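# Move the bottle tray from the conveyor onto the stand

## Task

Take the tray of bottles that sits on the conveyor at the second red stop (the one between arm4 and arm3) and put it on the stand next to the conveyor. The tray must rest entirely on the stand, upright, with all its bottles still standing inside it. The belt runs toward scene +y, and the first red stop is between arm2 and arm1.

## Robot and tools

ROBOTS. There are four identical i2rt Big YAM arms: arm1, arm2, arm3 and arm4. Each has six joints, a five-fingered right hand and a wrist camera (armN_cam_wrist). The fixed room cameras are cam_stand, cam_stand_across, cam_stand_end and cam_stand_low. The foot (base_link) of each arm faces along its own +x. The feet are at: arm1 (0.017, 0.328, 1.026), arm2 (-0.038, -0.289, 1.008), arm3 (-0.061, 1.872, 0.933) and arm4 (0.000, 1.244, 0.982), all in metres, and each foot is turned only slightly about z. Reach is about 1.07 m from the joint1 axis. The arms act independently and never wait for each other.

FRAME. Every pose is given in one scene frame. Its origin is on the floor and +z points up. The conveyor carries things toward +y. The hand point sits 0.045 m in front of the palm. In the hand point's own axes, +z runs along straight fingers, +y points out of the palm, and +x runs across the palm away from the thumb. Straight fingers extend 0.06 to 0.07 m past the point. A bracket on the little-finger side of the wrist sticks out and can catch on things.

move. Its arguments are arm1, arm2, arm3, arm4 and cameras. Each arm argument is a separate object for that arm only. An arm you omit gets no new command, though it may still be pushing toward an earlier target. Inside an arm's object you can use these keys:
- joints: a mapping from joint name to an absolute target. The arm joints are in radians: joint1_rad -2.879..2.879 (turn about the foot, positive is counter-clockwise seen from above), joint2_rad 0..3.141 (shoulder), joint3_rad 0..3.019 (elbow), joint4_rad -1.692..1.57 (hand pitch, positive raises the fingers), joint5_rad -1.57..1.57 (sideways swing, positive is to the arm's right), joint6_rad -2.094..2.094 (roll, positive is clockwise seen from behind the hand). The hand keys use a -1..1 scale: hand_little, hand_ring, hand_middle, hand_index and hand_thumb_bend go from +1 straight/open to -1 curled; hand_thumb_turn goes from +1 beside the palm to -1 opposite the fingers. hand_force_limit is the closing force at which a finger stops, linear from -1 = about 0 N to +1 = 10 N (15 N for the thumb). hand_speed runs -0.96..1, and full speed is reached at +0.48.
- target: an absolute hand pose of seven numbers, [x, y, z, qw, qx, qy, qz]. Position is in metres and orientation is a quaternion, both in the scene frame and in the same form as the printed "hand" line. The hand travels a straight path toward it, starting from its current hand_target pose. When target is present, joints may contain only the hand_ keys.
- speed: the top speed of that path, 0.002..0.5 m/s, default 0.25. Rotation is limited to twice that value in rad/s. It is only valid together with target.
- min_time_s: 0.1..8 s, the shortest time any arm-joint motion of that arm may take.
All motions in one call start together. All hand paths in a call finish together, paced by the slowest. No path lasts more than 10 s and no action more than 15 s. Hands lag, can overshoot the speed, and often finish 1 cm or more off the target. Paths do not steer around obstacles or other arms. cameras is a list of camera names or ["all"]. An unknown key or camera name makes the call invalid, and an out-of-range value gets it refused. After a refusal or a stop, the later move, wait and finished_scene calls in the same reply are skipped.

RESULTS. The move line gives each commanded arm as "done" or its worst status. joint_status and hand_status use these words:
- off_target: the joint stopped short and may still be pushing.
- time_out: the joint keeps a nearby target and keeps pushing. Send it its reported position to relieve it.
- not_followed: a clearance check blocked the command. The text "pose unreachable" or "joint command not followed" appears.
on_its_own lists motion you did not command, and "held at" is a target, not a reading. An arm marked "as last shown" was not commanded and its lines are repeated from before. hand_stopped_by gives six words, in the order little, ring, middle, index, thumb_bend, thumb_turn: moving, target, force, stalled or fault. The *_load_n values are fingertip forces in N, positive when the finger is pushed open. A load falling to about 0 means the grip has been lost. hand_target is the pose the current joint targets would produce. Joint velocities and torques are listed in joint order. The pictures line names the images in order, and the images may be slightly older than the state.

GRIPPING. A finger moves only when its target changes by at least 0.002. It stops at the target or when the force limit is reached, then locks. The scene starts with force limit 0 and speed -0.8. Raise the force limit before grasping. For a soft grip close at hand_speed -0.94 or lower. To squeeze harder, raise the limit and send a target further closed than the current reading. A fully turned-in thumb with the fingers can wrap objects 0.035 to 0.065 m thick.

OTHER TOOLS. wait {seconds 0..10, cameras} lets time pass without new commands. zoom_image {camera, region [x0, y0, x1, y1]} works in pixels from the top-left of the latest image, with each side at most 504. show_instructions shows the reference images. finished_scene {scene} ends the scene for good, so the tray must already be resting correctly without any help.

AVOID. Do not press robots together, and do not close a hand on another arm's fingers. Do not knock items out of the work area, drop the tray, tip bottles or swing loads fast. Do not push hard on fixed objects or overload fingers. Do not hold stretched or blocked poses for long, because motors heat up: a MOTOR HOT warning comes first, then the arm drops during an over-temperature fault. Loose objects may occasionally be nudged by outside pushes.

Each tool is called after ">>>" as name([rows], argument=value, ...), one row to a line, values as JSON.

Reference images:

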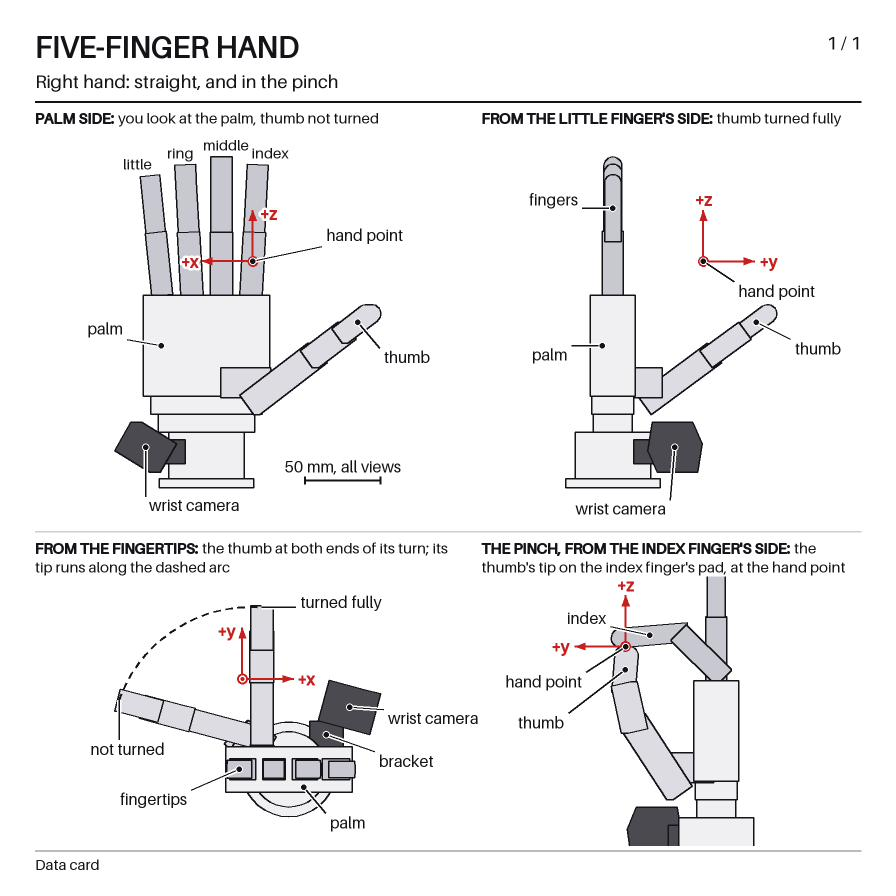

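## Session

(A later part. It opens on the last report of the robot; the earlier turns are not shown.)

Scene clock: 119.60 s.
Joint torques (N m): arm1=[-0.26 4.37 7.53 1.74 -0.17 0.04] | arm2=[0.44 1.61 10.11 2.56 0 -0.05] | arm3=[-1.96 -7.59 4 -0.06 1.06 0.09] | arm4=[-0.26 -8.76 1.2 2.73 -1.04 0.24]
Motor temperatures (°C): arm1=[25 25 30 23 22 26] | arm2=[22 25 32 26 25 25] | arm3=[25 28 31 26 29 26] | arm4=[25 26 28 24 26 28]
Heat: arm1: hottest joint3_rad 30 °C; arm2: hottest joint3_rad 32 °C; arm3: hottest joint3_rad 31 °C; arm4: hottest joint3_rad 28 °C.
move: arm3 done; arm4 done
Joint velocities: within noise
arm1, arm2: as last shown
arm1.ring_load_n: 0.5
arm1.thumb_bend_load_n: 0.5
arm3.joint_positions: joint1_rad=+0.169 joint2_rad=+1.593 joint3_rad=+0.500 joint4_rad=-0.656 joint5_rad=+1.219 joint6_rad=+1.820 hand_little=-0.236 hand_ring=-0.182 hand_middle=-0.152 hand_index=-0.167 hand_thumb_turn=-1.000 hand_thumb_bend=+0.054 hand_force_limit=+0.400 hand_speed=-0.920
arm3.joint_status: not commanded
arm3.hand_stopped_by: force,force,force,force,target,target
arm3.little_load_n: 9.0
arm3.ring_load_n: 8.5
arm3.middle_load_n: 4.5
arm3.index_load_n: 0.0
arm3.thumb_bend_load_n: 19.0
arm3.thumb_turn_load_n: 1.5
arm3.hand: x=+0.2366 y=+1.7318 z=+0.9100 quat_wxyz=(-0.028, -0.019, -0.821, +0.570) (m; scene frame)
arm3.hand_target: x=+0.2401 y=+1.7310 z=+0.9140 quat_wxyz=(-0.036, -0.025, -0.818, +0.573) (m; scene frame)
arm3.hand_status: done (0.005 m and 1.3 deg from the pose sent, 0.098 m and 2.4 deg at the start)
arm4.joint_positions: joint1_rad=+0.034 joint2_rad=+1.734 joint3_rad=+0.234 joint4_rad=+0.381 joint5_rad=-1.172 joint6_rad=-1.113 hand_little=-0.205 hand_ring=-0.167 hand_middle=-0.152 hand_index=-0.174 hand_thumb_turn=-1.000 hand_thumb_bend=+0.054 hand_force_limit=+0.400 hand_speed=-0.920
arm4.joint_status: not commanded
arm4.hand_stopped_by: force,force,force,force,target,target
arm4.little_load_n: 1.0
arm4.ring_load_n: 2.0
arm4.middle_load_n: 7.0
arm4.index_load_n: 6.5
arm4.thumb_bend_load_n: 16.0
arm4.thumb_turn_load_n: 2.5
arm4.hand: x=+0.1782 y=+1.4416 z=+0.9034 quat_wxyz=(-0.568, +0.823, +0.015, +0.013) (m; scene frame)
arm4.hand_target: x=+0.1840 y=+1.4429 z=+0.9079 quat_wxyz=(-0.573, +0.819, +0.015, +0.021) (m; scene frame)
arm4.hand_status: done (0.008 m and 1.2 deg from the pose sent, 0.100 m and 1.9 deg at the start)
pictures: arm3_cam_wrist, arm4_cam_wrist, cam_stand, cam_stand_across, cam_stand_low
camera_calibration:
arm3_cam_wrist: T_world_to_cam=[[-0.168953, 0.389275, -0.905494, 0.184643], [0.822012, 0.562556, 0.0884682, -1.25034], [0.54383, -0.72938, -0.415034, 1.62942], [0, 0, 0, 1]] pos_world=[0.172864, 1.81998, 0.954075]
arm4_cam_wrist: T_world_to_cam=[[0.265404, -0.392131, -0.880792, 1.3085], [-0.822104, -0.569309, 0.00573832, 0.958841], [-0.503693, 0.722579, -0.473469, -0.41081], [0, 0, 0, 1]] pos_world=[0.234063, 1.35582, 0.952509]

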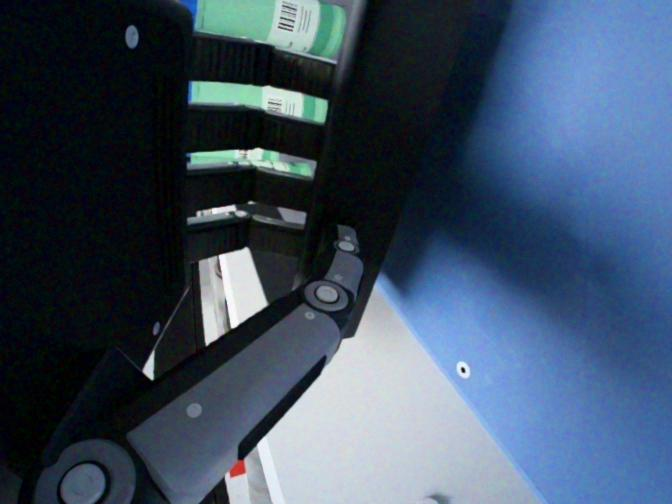

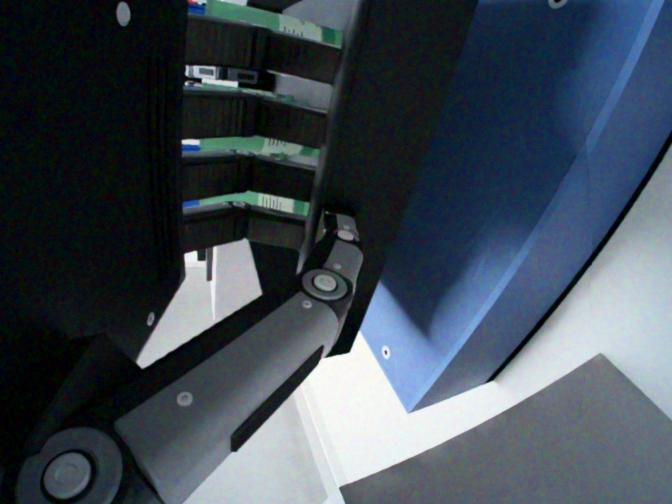

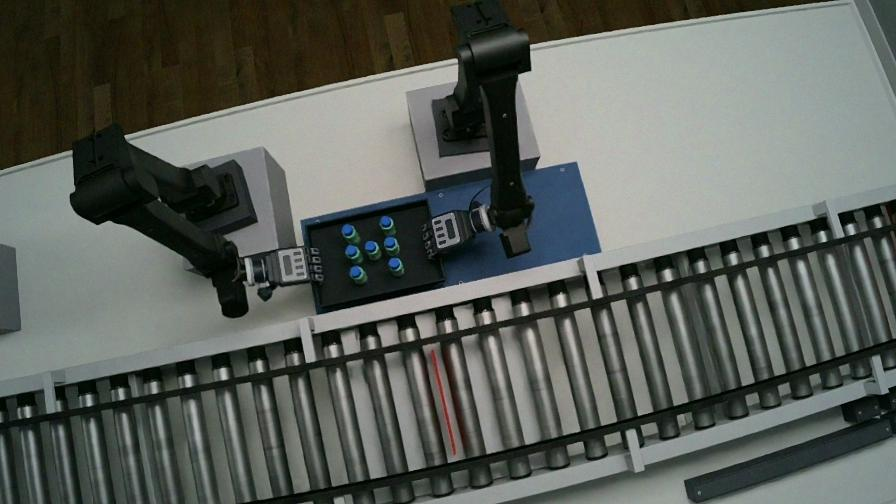

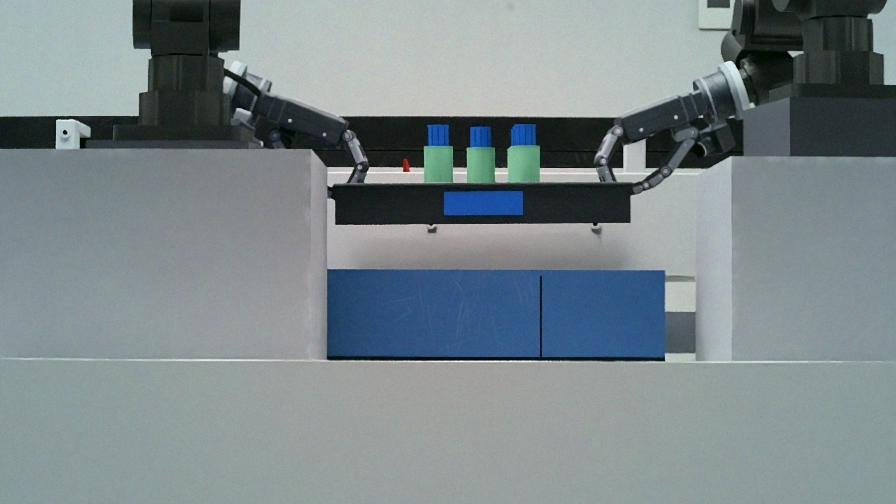

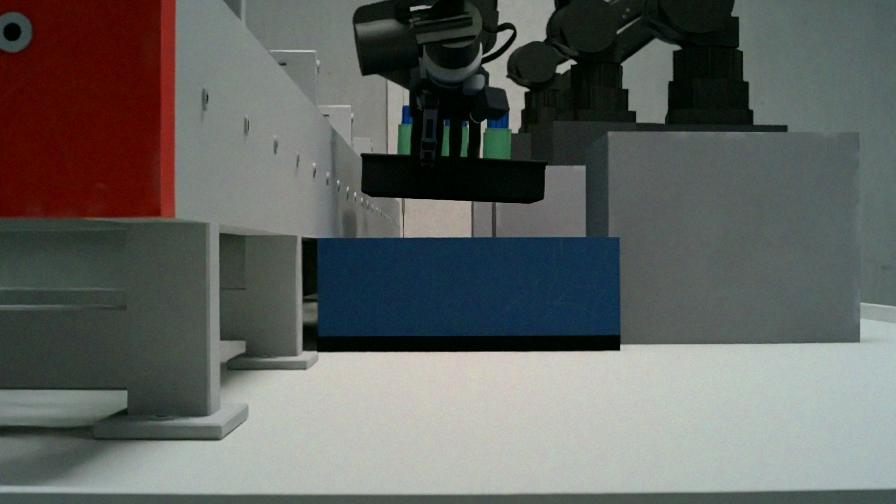

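>>> move(arm4={"target": [0.184, 1.443, 0.868, 0.5734, -0.8189, -0.0150, -0.0215], "speed": 0.05}, arm3={"target": [0.240, 1.731, 0.874, 0.0357, 0.0250, 0.8184, -0.5731], "speed": 0.05}, cameras=["cam_stand_across", "cam_stand_low"])

Scene clock: 124.23 s.
Joint torques (N m): arm1=[-0.21 4.01 7.5 1.48 -0.13 0.09] | arm2=[0.32 1.49 10.04 2.52 0.03 -0.04] | arm3=[-1.96 -8.23 2.61 0.01 0.97 0.1] | arm4=[-0.26 -10.05 0.14 2.77 -1.03 0.25]
Motor temperatures (°C): arm1=[25 25 30 23 22 26] | arm2=[22 25 32 26 25 25] | arm3=[25 28 31 26 29 26] | arm4=[25 26 28 24 26 28]
Heat: arm1: hottest joint3_rad 30 °C; arm2: hottest joint3_rad 32 °C; arm3: hottest joint3_rad 31 °C; arm4: hottest joint3_rad 28 °C.
move: arm3 done; arm4 done
Joint velocities: within noise
arm1, arm2: as last shown
arm1.ring_load_n: 0.0
arm1.thumb_bend_load_n: 0.0
arm3.joint_positions: joint1_rad=+0.168 joint2_rad=+1.743 joint3_rad=+0.490 joint4_rad=-0.491 joint5_rad=+1.222 joint6_rad=+1.817 hand_little=-0.236 hand_ring=-0.182 hand_middle=-0.152 hand_index=-0.167 hand_thumb_turn=-1.000 hand_thumb_bend=+0.054 hand_force_limit=+0.400 hand_speed=-0.920
arm3.joint_status: not commanded
arm3.hand_stopped_by: force,force,force,force,target,target
arm3.little_load_n: 8.5
arm3.ring_load_n: 8.5
arm3.middle_load_n: 4.5
arm3.index_load_n: 0.5
arm3.thumb_bend_load_n: 19.5
arm3.thumb_turn_load_n: 1.5
arm3.hand: x=+0.2372 y=+1.7316 z=+0.8711 quat_wxyz=(-0.028, -0.019, -0.820, +0.571) (m; scene frame)
arm3.hand_target: x=+0.2399 y=+1.7310 z=+0.8740 quat_wxyz=(-0.036, -0.025, -0.818, +0.573) (m; scene frame)
arm3.hand_status: done (0.004 m and 1.1 deg from the pose sent, 0.036 m and 1.3 deg at the start)
arm4.joint_positions: joint1_rad=+0.034 joint2_rad=+1.987 joint3_rad=+0.251 joint4_rad=+0.616 joint5_rad=-1.172 joint6_rad=-1.113 hand_little=-0.205 hand_ring=-0.167 hand_middle=-0.152 hand_index=-0.174 hand_thumb_turn=-1.000 hand_thumb_bend=+0.054 hand_force_limit=+0.400 hand_speed=-0.920
arm4.joint_status: not commanded
arm4.hand_stopped_by: force,force,force,force,target,target
arm4.little_load_n: 1.0
arm4.ring_load_n: 2.0
arm4.middle_load_n: 7.0
arm4.index_load_n: 7.0
arm4.thumb_bend_load_n: 16.0
arm4.thumb_turn_load_n: 2.5
arm4.hand: x=+0.1753 y=+1.4408 z=+0.8640 quat_wxyz=(-0.568, +0.823, +0.015, +0.013) (m; scene frame)
arm4.hand_target: x=+0.1840 y=+1.4429 z=+0.8680 quat_wxyz=(-0.573, +0.819, +0.015, +0.021) (m; scene frame)
arm4.hand_status: done (0.010 m and 1.3 deg from the pose sent, 0.036 m and 1.2 deg at the start)
pictures: cam_stand_across, cam_stand_low

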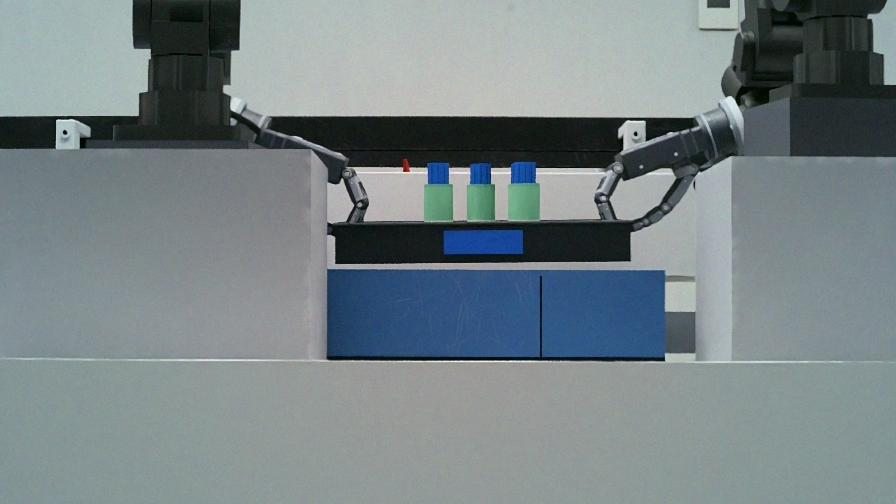

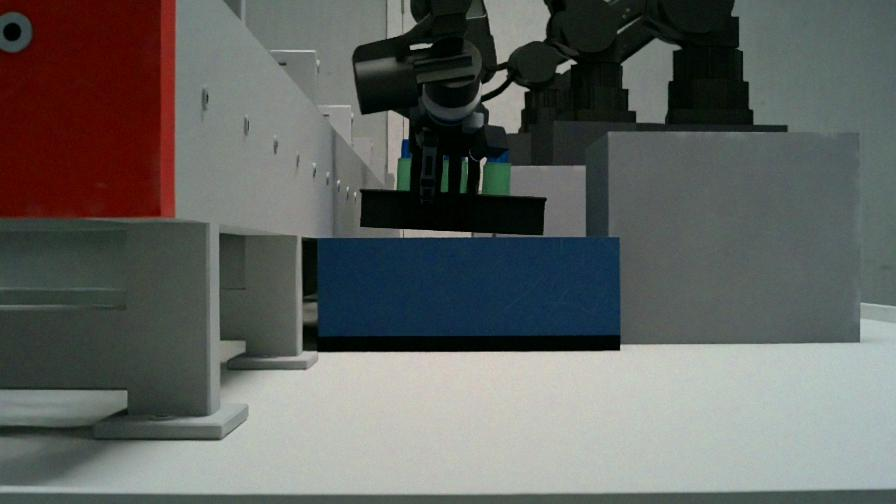

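>>> zoom_image(camera="cam_stand_low", region=[300, 120, 640, 260])

>>> zoom_image(camera="cam_stand_across", region=[310, 140, 680, 290])

Scaled by 1.482 from the camera's 896x504 image, which has a finer 1280x720 frame.

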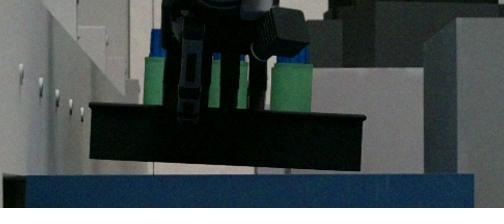

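Scaled by 1.362 from the camera's 896x504 image, which has a finer 1280x720 frame.

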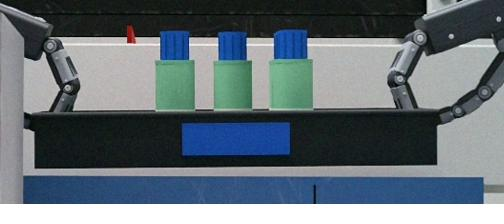

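>>> move(arm4={"target": [0.184, 1.443, 0.861, 0.5736, -0.8192, -0.0025, -0.0036], "speed": 0.03}, arm3={"target": [0.240, 1.731, 0.867, 0.0179, 0.0125, 0.8190, -0.5735], "speed": 0.03}, cameras=["cam_stand_across", "cam_stand_low"])

>>> zoom_image(camera="cam_stand_low", region=[300, 120, 640, 260])

>>> zoom_image(camera="cam_stand_across", region=[310, 140, 680, 290])

Scene clock: 136.13 s.
Joint torques (N m): arm1=[-0.91 3.78 7.58 1.69 -0.17 0.06] | arm2=[0.56 1.49 10.13 2.55 0 -0.05] | arm3=[-2.14 -8 3.78 -1.05 0.99 0.1] | arm4=[-0.62 -10.23 0.27 1.91 -1.2 0.26]
Motor temperatures (°C): arm1=[25 25 30 23 22 26] | arm2=[22 25 32 26 25 25] | arm3=[25 28 30 26 28 26] | arm4=[25 26 27 24 26 28]
Heat: arm1: hottest joint3_rad 30 °C; arm2: hottest joint3_rad 32 °C; arm3: hottest joint3_rad 30 °C; arm4: hottest joint6_rad 28 °C.
move: arm3 done; arm4 done
Joint velocities: within noise
arm1, arm2: as last shown
arm1.ring_load_n: -0.5
arm3.joint_positions: joint1_rad=+0.168 joint2_rad=+1.772 joint3_rad=+0.497 joint4_rad=-0.491 joint5_rad=+1.217 joint6_rad=+1.808 hand_little=-0.236 hand_ring=-0.182 hand_middle=-0.152 hand_index=-0.167 hand_thumb_turn=-1.000 hand_thumb_bend=+0.054 hand_force_limit=+0.400 hand_speed=-0.920
arm3.joint_status: not commanded
arm3.hand_stopped_by: force,force,force,force,target,target
arm3.little_load_n: 10.0
arm3.ring_load_n: 8.5
arm3.middle_load_n: 4.0
arm3.index_load_n: 0.0
arm3.thumb_bend_load_n: 19.5
arm3.thumb_turn_load_n: 1.5
arm3.hand: x=+0.2344 y=+1.7321 z=+0.8634 quat_wxyz=(-0.016, -0.009, -0.821, +0.571) (m; scene frame)
arm3.hand_target: x=+0.2400 y=+1.7310 z=+0.8670 quat_wxyz=(-0.018, -0.012, -0.819, +0.573) (m; scene frame)
arm3.hand_status: done (0.007 m and 0.6 deg from the pose sent, 0.005 m and 1.5 deg at the start)
arm4.joint_positions: joint1_rad=+0.034 joint2_rad=+2.022 joint3_rad=+0.274 joint4_rad=+0.600 joint5_rad=-1.176 joint6_rad=-1.113 hand_little=-0.205 hand_ring=-0.167 hand_middle=-0.152 hand_index=-0.174 hand_thumb_turn=-1.000 hand_thumb_bend=+0.054 hand_force_limit=+0.400 hand_speed=-0.920
arm4.joint_status: not commanded
arm4.hand_stopped_by: force,force,force,force,target,target
arm4.little_load_n: 1.5
arm4.ring_load_n: 3.0
arm4.middle_load_n: 7.5
arm4.index_load_n: 6.0
arm4.thumb_bend_load_n: 16.5
arm4.thumb_turn_load_n: 2.5
arm4.hand: x=+0.1761 y=+1.4413 z=+0.8568 quat_wxyz=(-0.567, +0.823, +0.007, +0.001) (m; scene frame)
arm4.hand_target: x=+0.1840 y=+1.4429 z=+0.8609 quat_wxyz=(-0.573, +0.819, +0.003, +0.003) (m; scene frame)
arm4.hand_status: done (0.009 m and 1.1 deg from the pose sent, 0.009 m and 1.9 deg at the start)
pictures: cam_stand_across, cam_stand_low

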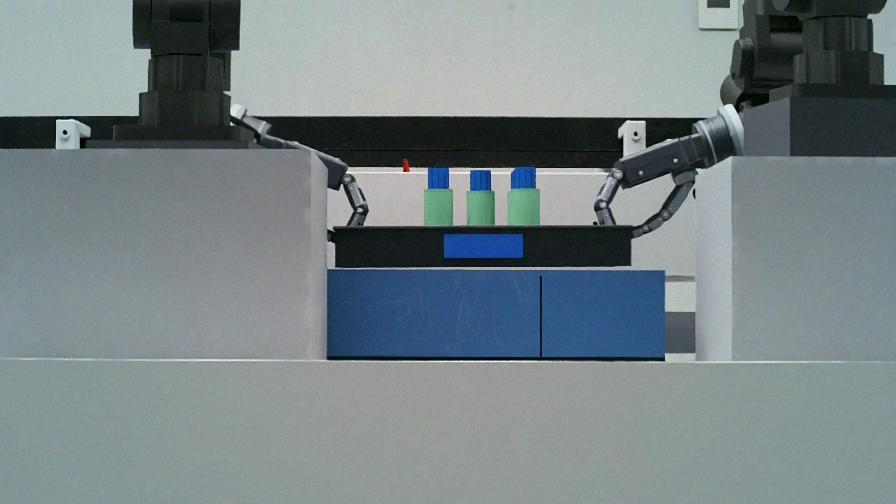

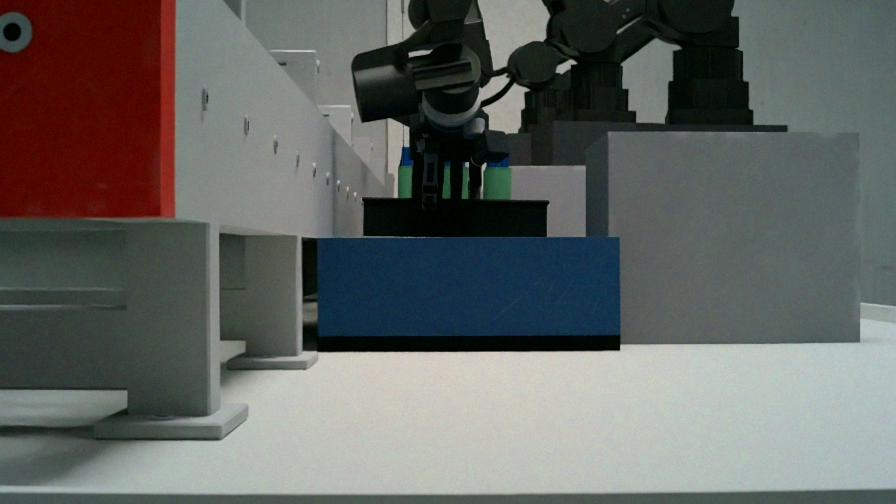

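Scaled by 1.482 from the camera's 896x504 image, which has a finer 1280x720 frame.

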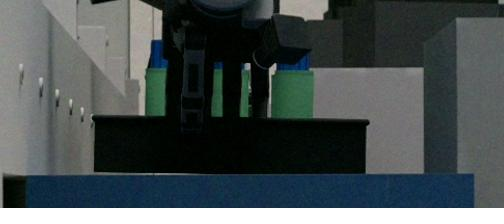

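Scaled by 1.362 from the camera's 896x504 image, which has a finer 1280x720 frame.

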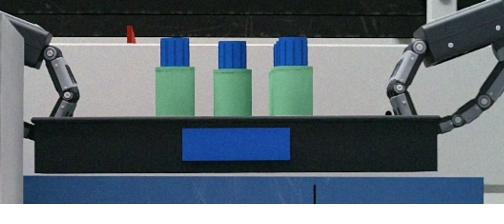

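>>> move(arm4={"target": [0.184, 1.443, 0.855, 0.5736, -0.8192, 0.0025, 0.0036], "speed": 0.02}, arm3={"target": [0.240, 1.731, 0.861, 0.0107, 0.0075, 0.8191, -0.5735], "speed": 0.02}, cameras=["cam_stand_across", "cam_stand_low"])

>>> zoom_image(camera="cam_stand_low", region=[300, 120, 640, 260])

>>> zoom_image(camera="cam_stand_across", region=[310, 140, 680, 290])

Scene clock: 138.40 s.
Joint torques (N m): arm1=[-0.09 3.84 7.56 1.68 -0.16 0.05] | arm2=[0.67 1.61 10.1 2.61 -0.01 -0.04] | arm3=[-2.2 -8.12 3.6 -1.01 1.01 0.11] | arm4=[-0.62 -10.52 0.18 1.96 -1.24 0.25]
Motor temperatures (°C): arm1=[25 25 30 23 22 26] | arm2=[22 25 32 26 25 25] | arm3=[25 28 29 26 28 26] | arm4=[25 26 27 24 26 28]
Heat: arm1: hottest joint3_rad 30 °C; arm2: hottest joint3_rad 32 °C; arm3: hottest joint3_rad 29 °C; arm4: hottest joint6_rad 28 °C.
move: arm3 done; arm4 done
Joint velocities: within noise
arm1, arm2: as last shown
arm1.little_load_n: 0.5
arm1.ring_load_n: 0.0
arm3.joint_positions: joint1_rad=+0.168 joint2_rad=+1.795 joint3_rad=+0.506 joint4_rad=-0.491 joint5_rad=+1.216 joint6_rad=+1.802 hand_little=-0.236 hand_ring=-0.182 hand_middle=-0.152 hand_index=-0.167 hand_thumb_turn=-1.000 hand_thumb_bend=+0.054 hand_force_limit=+0.400 hand_speed=-0.920
arm3.joint_status: not commanded
arm3.hand_stopped_by: force,force,force,force,target,target
arm3.little_load_n: 9.0
arm3.ring_load_n: 8.0
arm3.middle_load_n: 3.5
arm3.index_load_n: 0.0
arm3.thumb_bend_load_n: 19.0
arm3.thumb_turn_load_n: 1.5
arm3.hand: x=+0.2346 y=+1.7324 z=+0.8580 quat_wxyz=(-0.009, -0.003, -0.821, +0.570) (m; scene frame)
arm3.hand_target: x=+0.2400 y=+1.7310 z=+0.8610 quat_wxyz=(-0.011, -0.007, -0.819, +0.573) (m; scene frame)
arm3.hand_status: done (0.006 m and 0.7 deg from the pose sent, 0.006 m and 0.8 deg at the start)
arm4.joint_positions: joint1_rad=+0.034 joint2_rad=+2.054 joint3_rad=+0.287 joint4_rad=+0.597 joint5_rad=-1.179 joint6_rad=-1.113 hand_little=-0.205 hand_ring=-0.167 hand_middle=-0.152 hand_index=-0.174 hand_thumb_turn=-1.000 hand_thumb_bend=+0.054 hand_force_limit=+0.400 hand_speed=-0.920
arm4.joint_status: not commanded
arm4.hand_stopped_by: force,force,force,force,target,target
arm4.little_load_n: 1.5
arm4.ring_load_n: 3.0
arm4.middle_load_n: 8.0
arm4.index_load_n: 6.0
arm4.thumb_bend_load_n: 17.5
arm4.thumb_turn_load_n: 2.5
arm4.hand: x=+0.1750 y=+1.4414 z=+0.8506 quat_wxyz=(-0.567, +0.824, +0.002, -0.008) (m; scene frame)
arm4.hand_target: x=+0.1839 y=+1.4429 z=+0.8549 quat_wxyz=(-0.574, +0.819, -0.002, -0.004) (m; scene frame)
arm4.hand_status: done (0.010 m and 1.2 deg from the pose sent, 0.008 m and 1.5 deg at the start)
pictures: cam_stand_across, cam_stand_low

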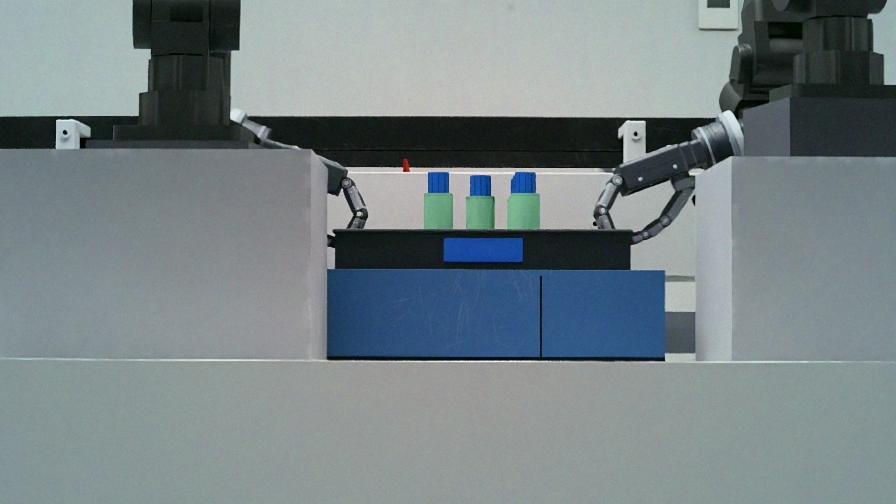

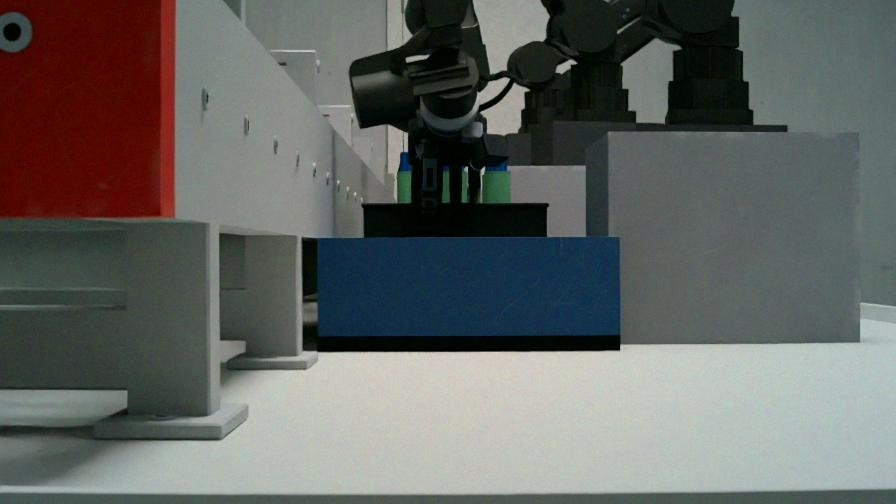

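Scaled by 1.482 from the camera's 896x504 image, which has a finer 1280x720 frame.

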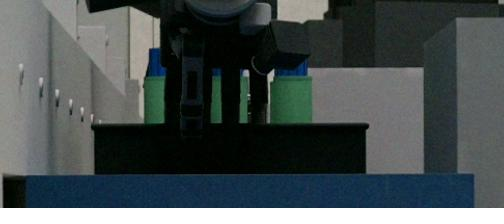

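Scaled by 1.362 from the camera's 896x504 image, which has a finer 1280x720 frame.

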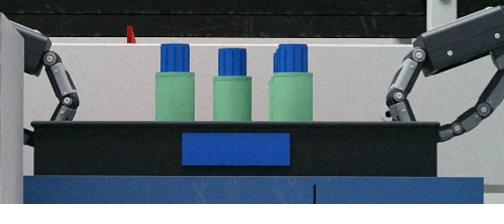

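>>> move(arm4={"target": [0.184, 1.443, 0.851, 0.5736, -0.8192, 0.0025, 0.0036], "speed": 0.02}, arm3={"target": [0.240, 1.731, 0.857, 0.0107, 0.0075, 0.8191, -0.5735], "speed": 0.02}, cameras=["cam_stand_across", "cam_stand_low"])

>>> zoom_image(camera="cam_stand_low", region=[300, 120, 640, 260])

>>> zoom_image(camera="cam_stand_across", region=[310, 140, 680, 290])

Scene clock: 140.10 s.
Joint torques (N m): arm1=[-0.5 3.78 7.58 1.77 -0.18 0.04] | arm2=[0.44 1.55 10.07 2.56 0 -0.05] | arm3=[-2.14 -7.41 3.56 -0.4 0.8 0.13] | arm4=[-0.73 -9.52 0.25 2.45 -1.14 0.24]
Motor temperatures (°C): arm1=[25 25 30 23 22 26] | arm2=[22 25 32 26 25 25] | arm3=[25 28 29 26 28 26] | arm4=[25 26 27 24 26 28]
Heat: arm1: hottest joint3_rad 30 °C; arm2: hottest joint3_rad 32 °C; arm3: hottest joint3_rad 29 °C; arm4: hottest joint6_rad 28 °C.
move: arm3 done; arm4 done
Joint velocities: within noise
arm1, arm2: as last shown
arm1.little_load_n: 0.0
arm3.joint_positions: joint1_rad=+0.168 joint2_rad=+1.800 joint3_rad=+0.507 joint4_rad=-0.491 joint5_rad=+1.221 joint6_rad=+1.802 hand_little=-0.236 hand_ring=-0.182 hand_middle=-0.152 hand_index=-0.167 hand_thumb_turn=-1.000 hand_thumb_bend=+0.054 hand_force_limit=+0.400 hand_speed=-0.920
arm3.joint_status: not commanded
arm3.hand_stopped_by: force,force,force,force,target,target
arm3.little_load_n: 7.5
arm3.ring_load_n: 6.0
arm3.middle_load_n: 3.0
arm3.index_load_n: 0.5
arm3.thumb_bend_load_n: 17.5
arm3.thumb_turn_load_n: 1.5
arm3.hand: x=+0.2341 y=+1.7318 z=+0.8575 quat_wxyz=(-0.008, -0.001, -0.820, +0.573) (m; scene frame)
arm3.hand_target: x=+0.2399 y=+1.7310 z=+0.8571 quat_wxyz=(-0.011, -0.007, -0.819, +0.573) (m; scene frame)
arm3.hand_status: done (0.006 m and 0.8 deg from the pose sent, 0.006 m and 0.7 deg at the start)
arm4.joint_positions: joint1_rad=+0.034 joint2_rad=+2.060 joint3_rad=+0.290 joint4_rad=+0.598 joint5_rad=-1.181 joint6_rad=-1.113 hand_little=-0.205 hand_ring=-0.167 hand_middle=-0.152 hand_index=-0.174 hand_thumb_turn=-1.000 hand_thumb_bend=+0.054 hand_force_limit=+0.400 hand_speed=-0.920
arm4.joint_status: not commanded
arm4.hand_stopped_by: force,force,force,force,target,target
arm4.little_load_n: 0.5
arm4.ring_load_n: 1.5
arm4.middle_load_n: 6.5
arm4.index_load_n: 5.0
arm4.thumb_bend_load_n: 17.0
arm4.thumb_turn_load_n: 2.5
arm4.hand: x=+0.1750 y=+1.4417 z=+0.8497 quat_wxyz=(-0.568, +0.823, +0.001, -0.010) (m; scene frame)
arm4.hand_target: x=+0.1838 y=+1.4428 z=+0.8510 quat_wxyz=(-0.573, +0.819, -0.002, -0.004) (m; scene frame)
arm4.hand_status: done (0.009 m and 1.2 deg from the pose sent, 0.009 m and 1.2 deg at the start)
pictures: cam_stand_across, cam_stand_low

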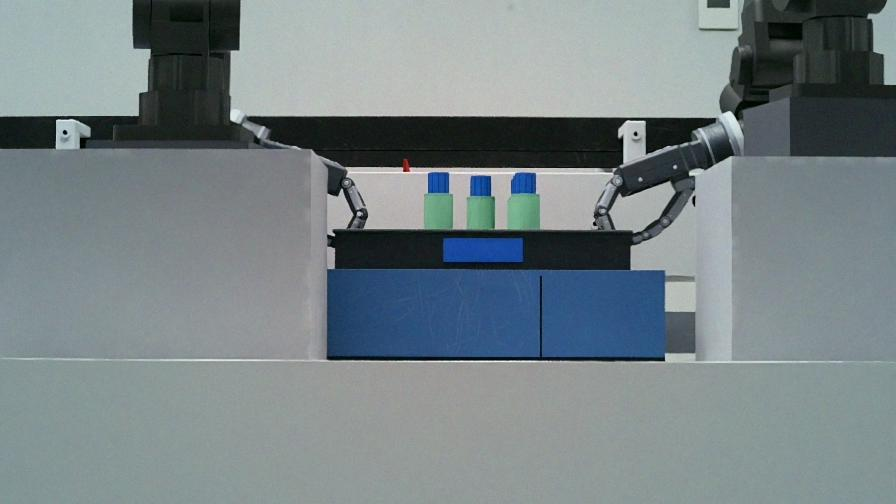

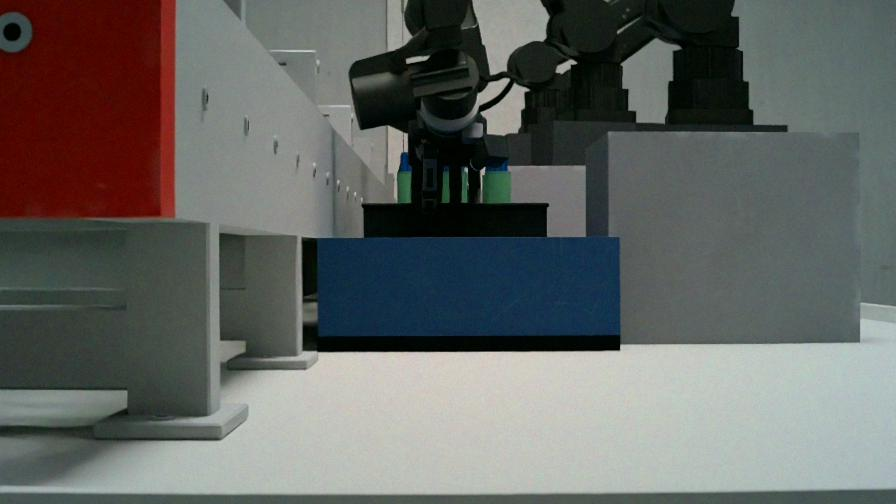

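Scaled by 1.482 from the camera's 896x504 image, which has a finer 1280x720 frame.

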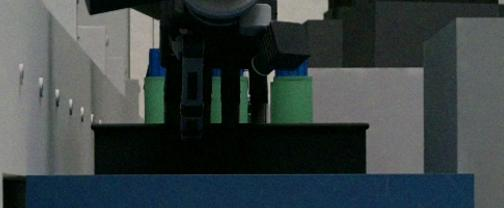

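Scaled by 1.362 from the camera's 896x504 image, which has a finer 1280x720 frame.

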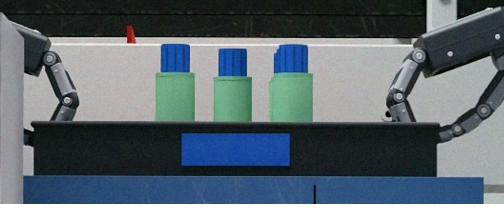

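>>> move(arm4={"target": [0.182, 1.443, 0.846, 0.5736, -0.8192, 0.0025, 0.0036], "speed": 0.02}, arm3={"target": [0.238, 1.731, 0.852, 0.0107, 0.0075, 0.8191, -0.5735], "speed": 0.02})

>>> move(arm4={"joints": {"hand_speed": -0.8, "hand_little": 0.3, "hand_ring": 0.3, "hand_middle": 0.3, "hand_index": 0.3}}, arm3={"joints": {"hand_speed": -0.8, "hand_little": 0.3, "hand_ring": 0.3, "hand_middle": 0.3, "hand_index": 0.3}}, cameras=["cam_stand_across", "cam_stand_low", "arm3_cam_wrist", "arm4_cam_wrist"])

Scene clock: 142.23 s.
Joint torques (N m): arm1=[-0.38 3.6 7.6 1.57 -0.15 0.03] | arm2=[0.32 1.85 10.1 2.59 0.01 -0.04] | arm3=[-2.2 -6.53 3.15 0.14 0.55 0.15] | arm4=[-0.38 -8.64 0.09 2.47 -0.6 0.24]
Motor temperatures (°C): arm1=[25 25 30 23 22 26] | arm2=[22 25 32 26 25 25] | arm3=[25 28 29 26 28 26] | arm4=[25 26 27 24 26 28]
Heat: arm1: hottest joint3_rad 30 °C; arm2: hottest joint3_rad 32 °C; arm3: hottest joint3_rad 29 °C; arm4: hottest joint6_rad 28 °C.
move: arm3 done; arm4 done
Joint velocities: within noise
arm1, arm2: as last shown
arm3.joint_positions: joint1_rad=+0.168 joint2_rad=+1.806 joint3_rad=+0.507 joint4_rad=-0.484 joint5_rad=+1.226 joint6_rad=+1.802 hand_little=-0.236 hand_ring=-0.182 hand_middle=-0.152 hand_index=-0.167 hand_thumb_turn=-1.000 hand_thumb_bend=+0.054 hand_force_limit=+0.400 hand_speed=-0.920
arm3.joint_status: not commanded
arm3.hand_stopped_by: force,force,force,force,target,target
arm3.little_load_n: 6.0
arm3.ring_load_n: 4.5
arm3.middle_load_n: 2.5
arm3.index_load_n: 1.0
arm3.thumb_bend_load_n: 15.5
arm3.thumb_turn_load_n: 1.0
arm3.hand: x=+0.2346 y=+1.7312 z=+0.8569 quat_wxyz=(-0.009, -0.001, -0.818, +0.575) (m; scene frame)
arm3.hand_target: x=+0.2378 y=+1.7310 z=+0.8520 quat_wxyz=(-0.011, -0.007, -0.819, +0.573) (m; scene frame)
arm3.hand_status: done (0.006 m and 0.8 deg from the pose sent, 0.007 m and 0.8 deg at the start)
arm4.joint_positions: joint1_rad=+0.031 joint2_rad=+2.080 joint3_rad=+0.290 joint4_rad=+0.633 joint5_rad=-1.194 joint6_rad=-1.104 hand_little=-0.205 hand_ring=-0.167 hand_middle=-0.152 hand_index=-0.175 hand_thumb_turn=-1.000 hand_thumb_bend=+0.054 hand_force_limit=+0.400 hand_speed=-0.920
arm4.joint_status: not commanded
arm4.hand_stopped_by: force,force,force,force,target,target
arm4.little_load_n: 1.5
arm4.ring_load_n: 1.5
arm4.middle_load_n: 4.5
arm4.index_load_n: 3.0
arm4.thumb_bend_load_n: 14.5
arm4.thumb_turn_load_n: 2.0
arm4.hand: x=+0.1756 y=+1.4427 z=+0.8491 quat_wxyz=(-0.573, +0.819, +0.002, -0.007) (m; scene frame)
arm4.hand_target: x=+0.1819 y=+1.4429 z=+0.8461 quat_wxyz=(-0.573, +0.819, -0.002, -0.004) (m; scene frame)
arm4.hand_status: done (0.007 m and 0.7 deg from the pose sent, 0.008 m and 1.1 deg at the start)
pictures: none

Scene clock: 143.70 s.
Joint torques (N m): arm1=[0.38 3.66 7.51 1.69 -0.19 0.08] | arm2=[0.21 1.44 10.07 2.55 0.02 -0.06] | arm3=[-2.2 -6.59 3.11 0.13 0.81 0.15] | arm4=[-0.21 -9.11 0.08 2.5 -0.83 0.17]
Motor temperatures (°C): arm1=[25 25 30 23 22 26] | arm2=[22 25 32 26 25 25] | arm3=[25 28 29 26 28 26] | arm4=[25 26 26 24 26 28]
Heat: arm1: hottest joint3_rad 30 °C; arm2: hottest joint3_rad 32 °C; arm3: hottest joint3_rad 29 °C; arm4: hottest joint6_rad 28 °C.
move: arm3 done; arm4 done
Joint velocities: within noise
arm1.joint_positions: joint1_rad=+0.098 joint2_rad=+0.547 joint3_rad=+1.374 joint4_rad=-1.301 joint5_rad=-0.090 joint6_rad=-1.151 hand_little=+1.000 hand_ring=+1.000 hand_middle=+1.000 hand_index=+1.000 hand_thumb_turn=+1.000 hand_thumb_bend=+1.000 hand_force_limit=+0.000 hand_speed=-0.800
arm1.joint_status: not commanded
arm1.hand_stopped_by: target,target,target,target,target,target
arm1.little_load_n: 0.0
arm1.ring_load_n: 0.0
arm1.middle_load_n: 0.0
arm1.index_load_n: 0.0
arm1.thumb_bend_load_n: 0.0
arm1.thumb_turn_load_n: 0.0
arm1.hand: x=+0.2290 y=+0.3345 z=+1.5209 quat_wxyz=(-0.189, +0.849, -0.087, +0.486) (m; scene frame)
arm1.hand_target: x=+0.2276 y=+0.3343 z=+1.5308 quat_wxyz=(-0.192, +0.843, -0.086, +0.496) (m; scene frame)
arm1.hand_status: not commanded
arm2.joint_positions: joint1_rad=-0.023 joint2_rad=+0.637 joint3_rad=+1.321 joint4_rad=-1.164 joint5_rad=-0.169 joint6_rad=-1.286 hand_little=+1.000 hand_ring=+1.000 hand_middle=+1.000 hand_index=+1.000 hand_thumb_turn=+1.000 hand_thumb_bend=+1.000 hand_force_limit=+0.000 hand_speed=-0.800
arm2.joint_status: not commanded
arm2.hand_stopped_by: target,target,target,target,target,target
arm2.little_load_n: 0.5
arm2.ring_load_n: 0.0
arm2.middle_load_n: 0.0
arm2.index_load_n: 0.0
arm2.thumb_bend_load_n: 0.0
arm2.thumb_turn_load_n: 0.0
arm2.hand: x=+0.2284 y=-0.3437 z=+1.4937 quat_wxyz=(-0.109, +0.840, -0.138, +0.514) (m; scene frame)
arm2.hand_target: x=+0.2273 y=-0.3436 z=+1.5062 quat_wxyz=(-0.110, +0.833, -0.135, +0.525) (m; scene frame)
arm2.hand_status: not commanded
arm3.joint_positions: joint1_rad=+0.169 joint2_rad=+1.808 joint3_rad=+0.507 joint4_rad=-0.484 joint5_rad=+1.220 joint6_rad=+1.802 hand_little=+0.300 hand_ring=+0.300 hand_middle=+0.300 hand_index=+0.300 hand_thumb_turn=-1.000 hand_thumb_bend=+0.050 hand_force_limit=+0.400 hand_speed=-0.800
arm3.joint_status: all done
arm3.hand_stopped_by: target,target,target,target,target,target
arm3.little_load_n: 0.0
arm3.ring_load_n: 0.0
arm3.middle_load_n: 0.0
arm3.index_load_n: 0.0
arm3.thumb_bend_load_n: 0.5
arm3.thumb_turn_load_n: -0.5
arm3.hand: x=+0.2341 y=+1.7321 z=+0.8556 quat_wxyz=(-0.008, -0.001, -0.820, +0.572) (m; scene frame)
arm3.hand_target: x=+0.2377 y=+1.7310 z=+0.8521 quat_wxyz=(-0.011, -0.007, -0.819, +0.573) (m; scene frame)
arm3.hand_status: not commanded
arm4.joint_positions: joint1_rad=+0.030 joint2_rad=+2.084 joint3_rad=+0.290 joint4_rad=+0.636 joint5_rad=-1.189 joint6_rad=-1.099 hand_little=+0.300 hand_ring=+0.300 hand_middle=+0.300 hand_index=+0.300 hand_thumb_turn=-1.000 hand_thumb_bend=+0.050 hand_force_limit=+0.400 hand_speed=-0.800
arm4.joint_status: all done
arm4.hand_stopped_by: target,target,target,target,target,target
arm4.little_load_n: 0.0
arm4.ring_load_n: -0.5
arm4.middle_load_n: -0.5
arm4.index_load_n: 0.0
arm4.thumb_bend_load_n: 1.0
arm4.thumb_turn_load_n: 0.5
arm4.hand: x=+0.1752 y=+1.4419 z=+0.8476 quat_wxyz=(-0.571, +0.821, -0.001, -0.008) (m; scene frame)
arm4.hand_target: x=+0.1818 y=+1.4429 z=+0.8461 quat_wxyz=(-0.573, +0.819, -0.002, -0.004) (m; scene frame)
arm4.hand_status: not commanded
pictures: arm3_cam_wrist, arm4_cam_wrist, cam_stand_across, cam_stand_low
camera_calibration:
arm3_cam_wrist: T_world_to_cam=[[-0.218711, 0.383619, -0.897219, 0.149278], [0.821733, 0.568274, 0.0426636, -1.21425], [0.526233, -0.727943, -0.43952, 1.63093], [0, 0, 0, 1]] pos_world=[0.172192, 1.81998, 0.902564]
arm4_cam_wrist: T_world_to_cam=[[0.216683, -0.385591, -0.896866, 1.27294], [-0.821939, -0.567754, 0.0455146, 0.920987], [-0.526749, 0.727307, -0.439955, -0.470092], [0, 0, 0, 1]] pos_world=[0.233549, 1.35563, 0.892921]

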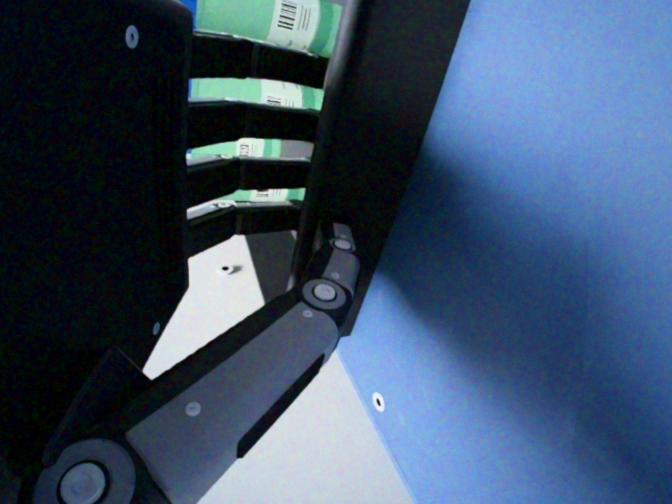

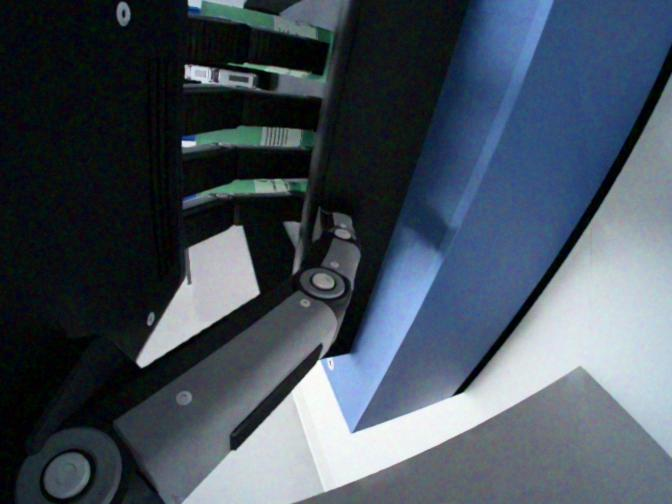

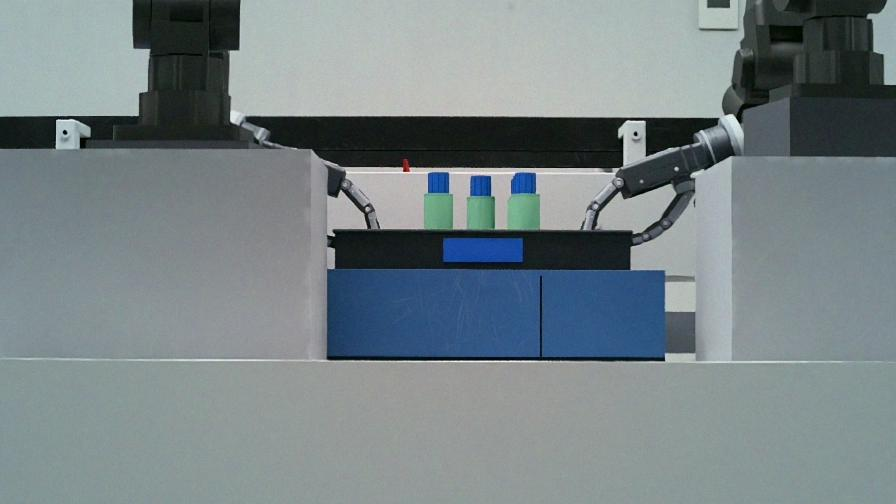

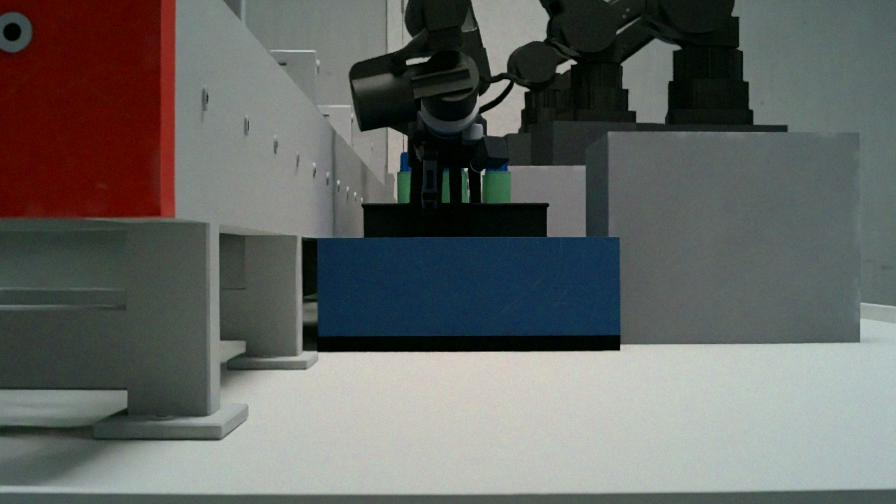

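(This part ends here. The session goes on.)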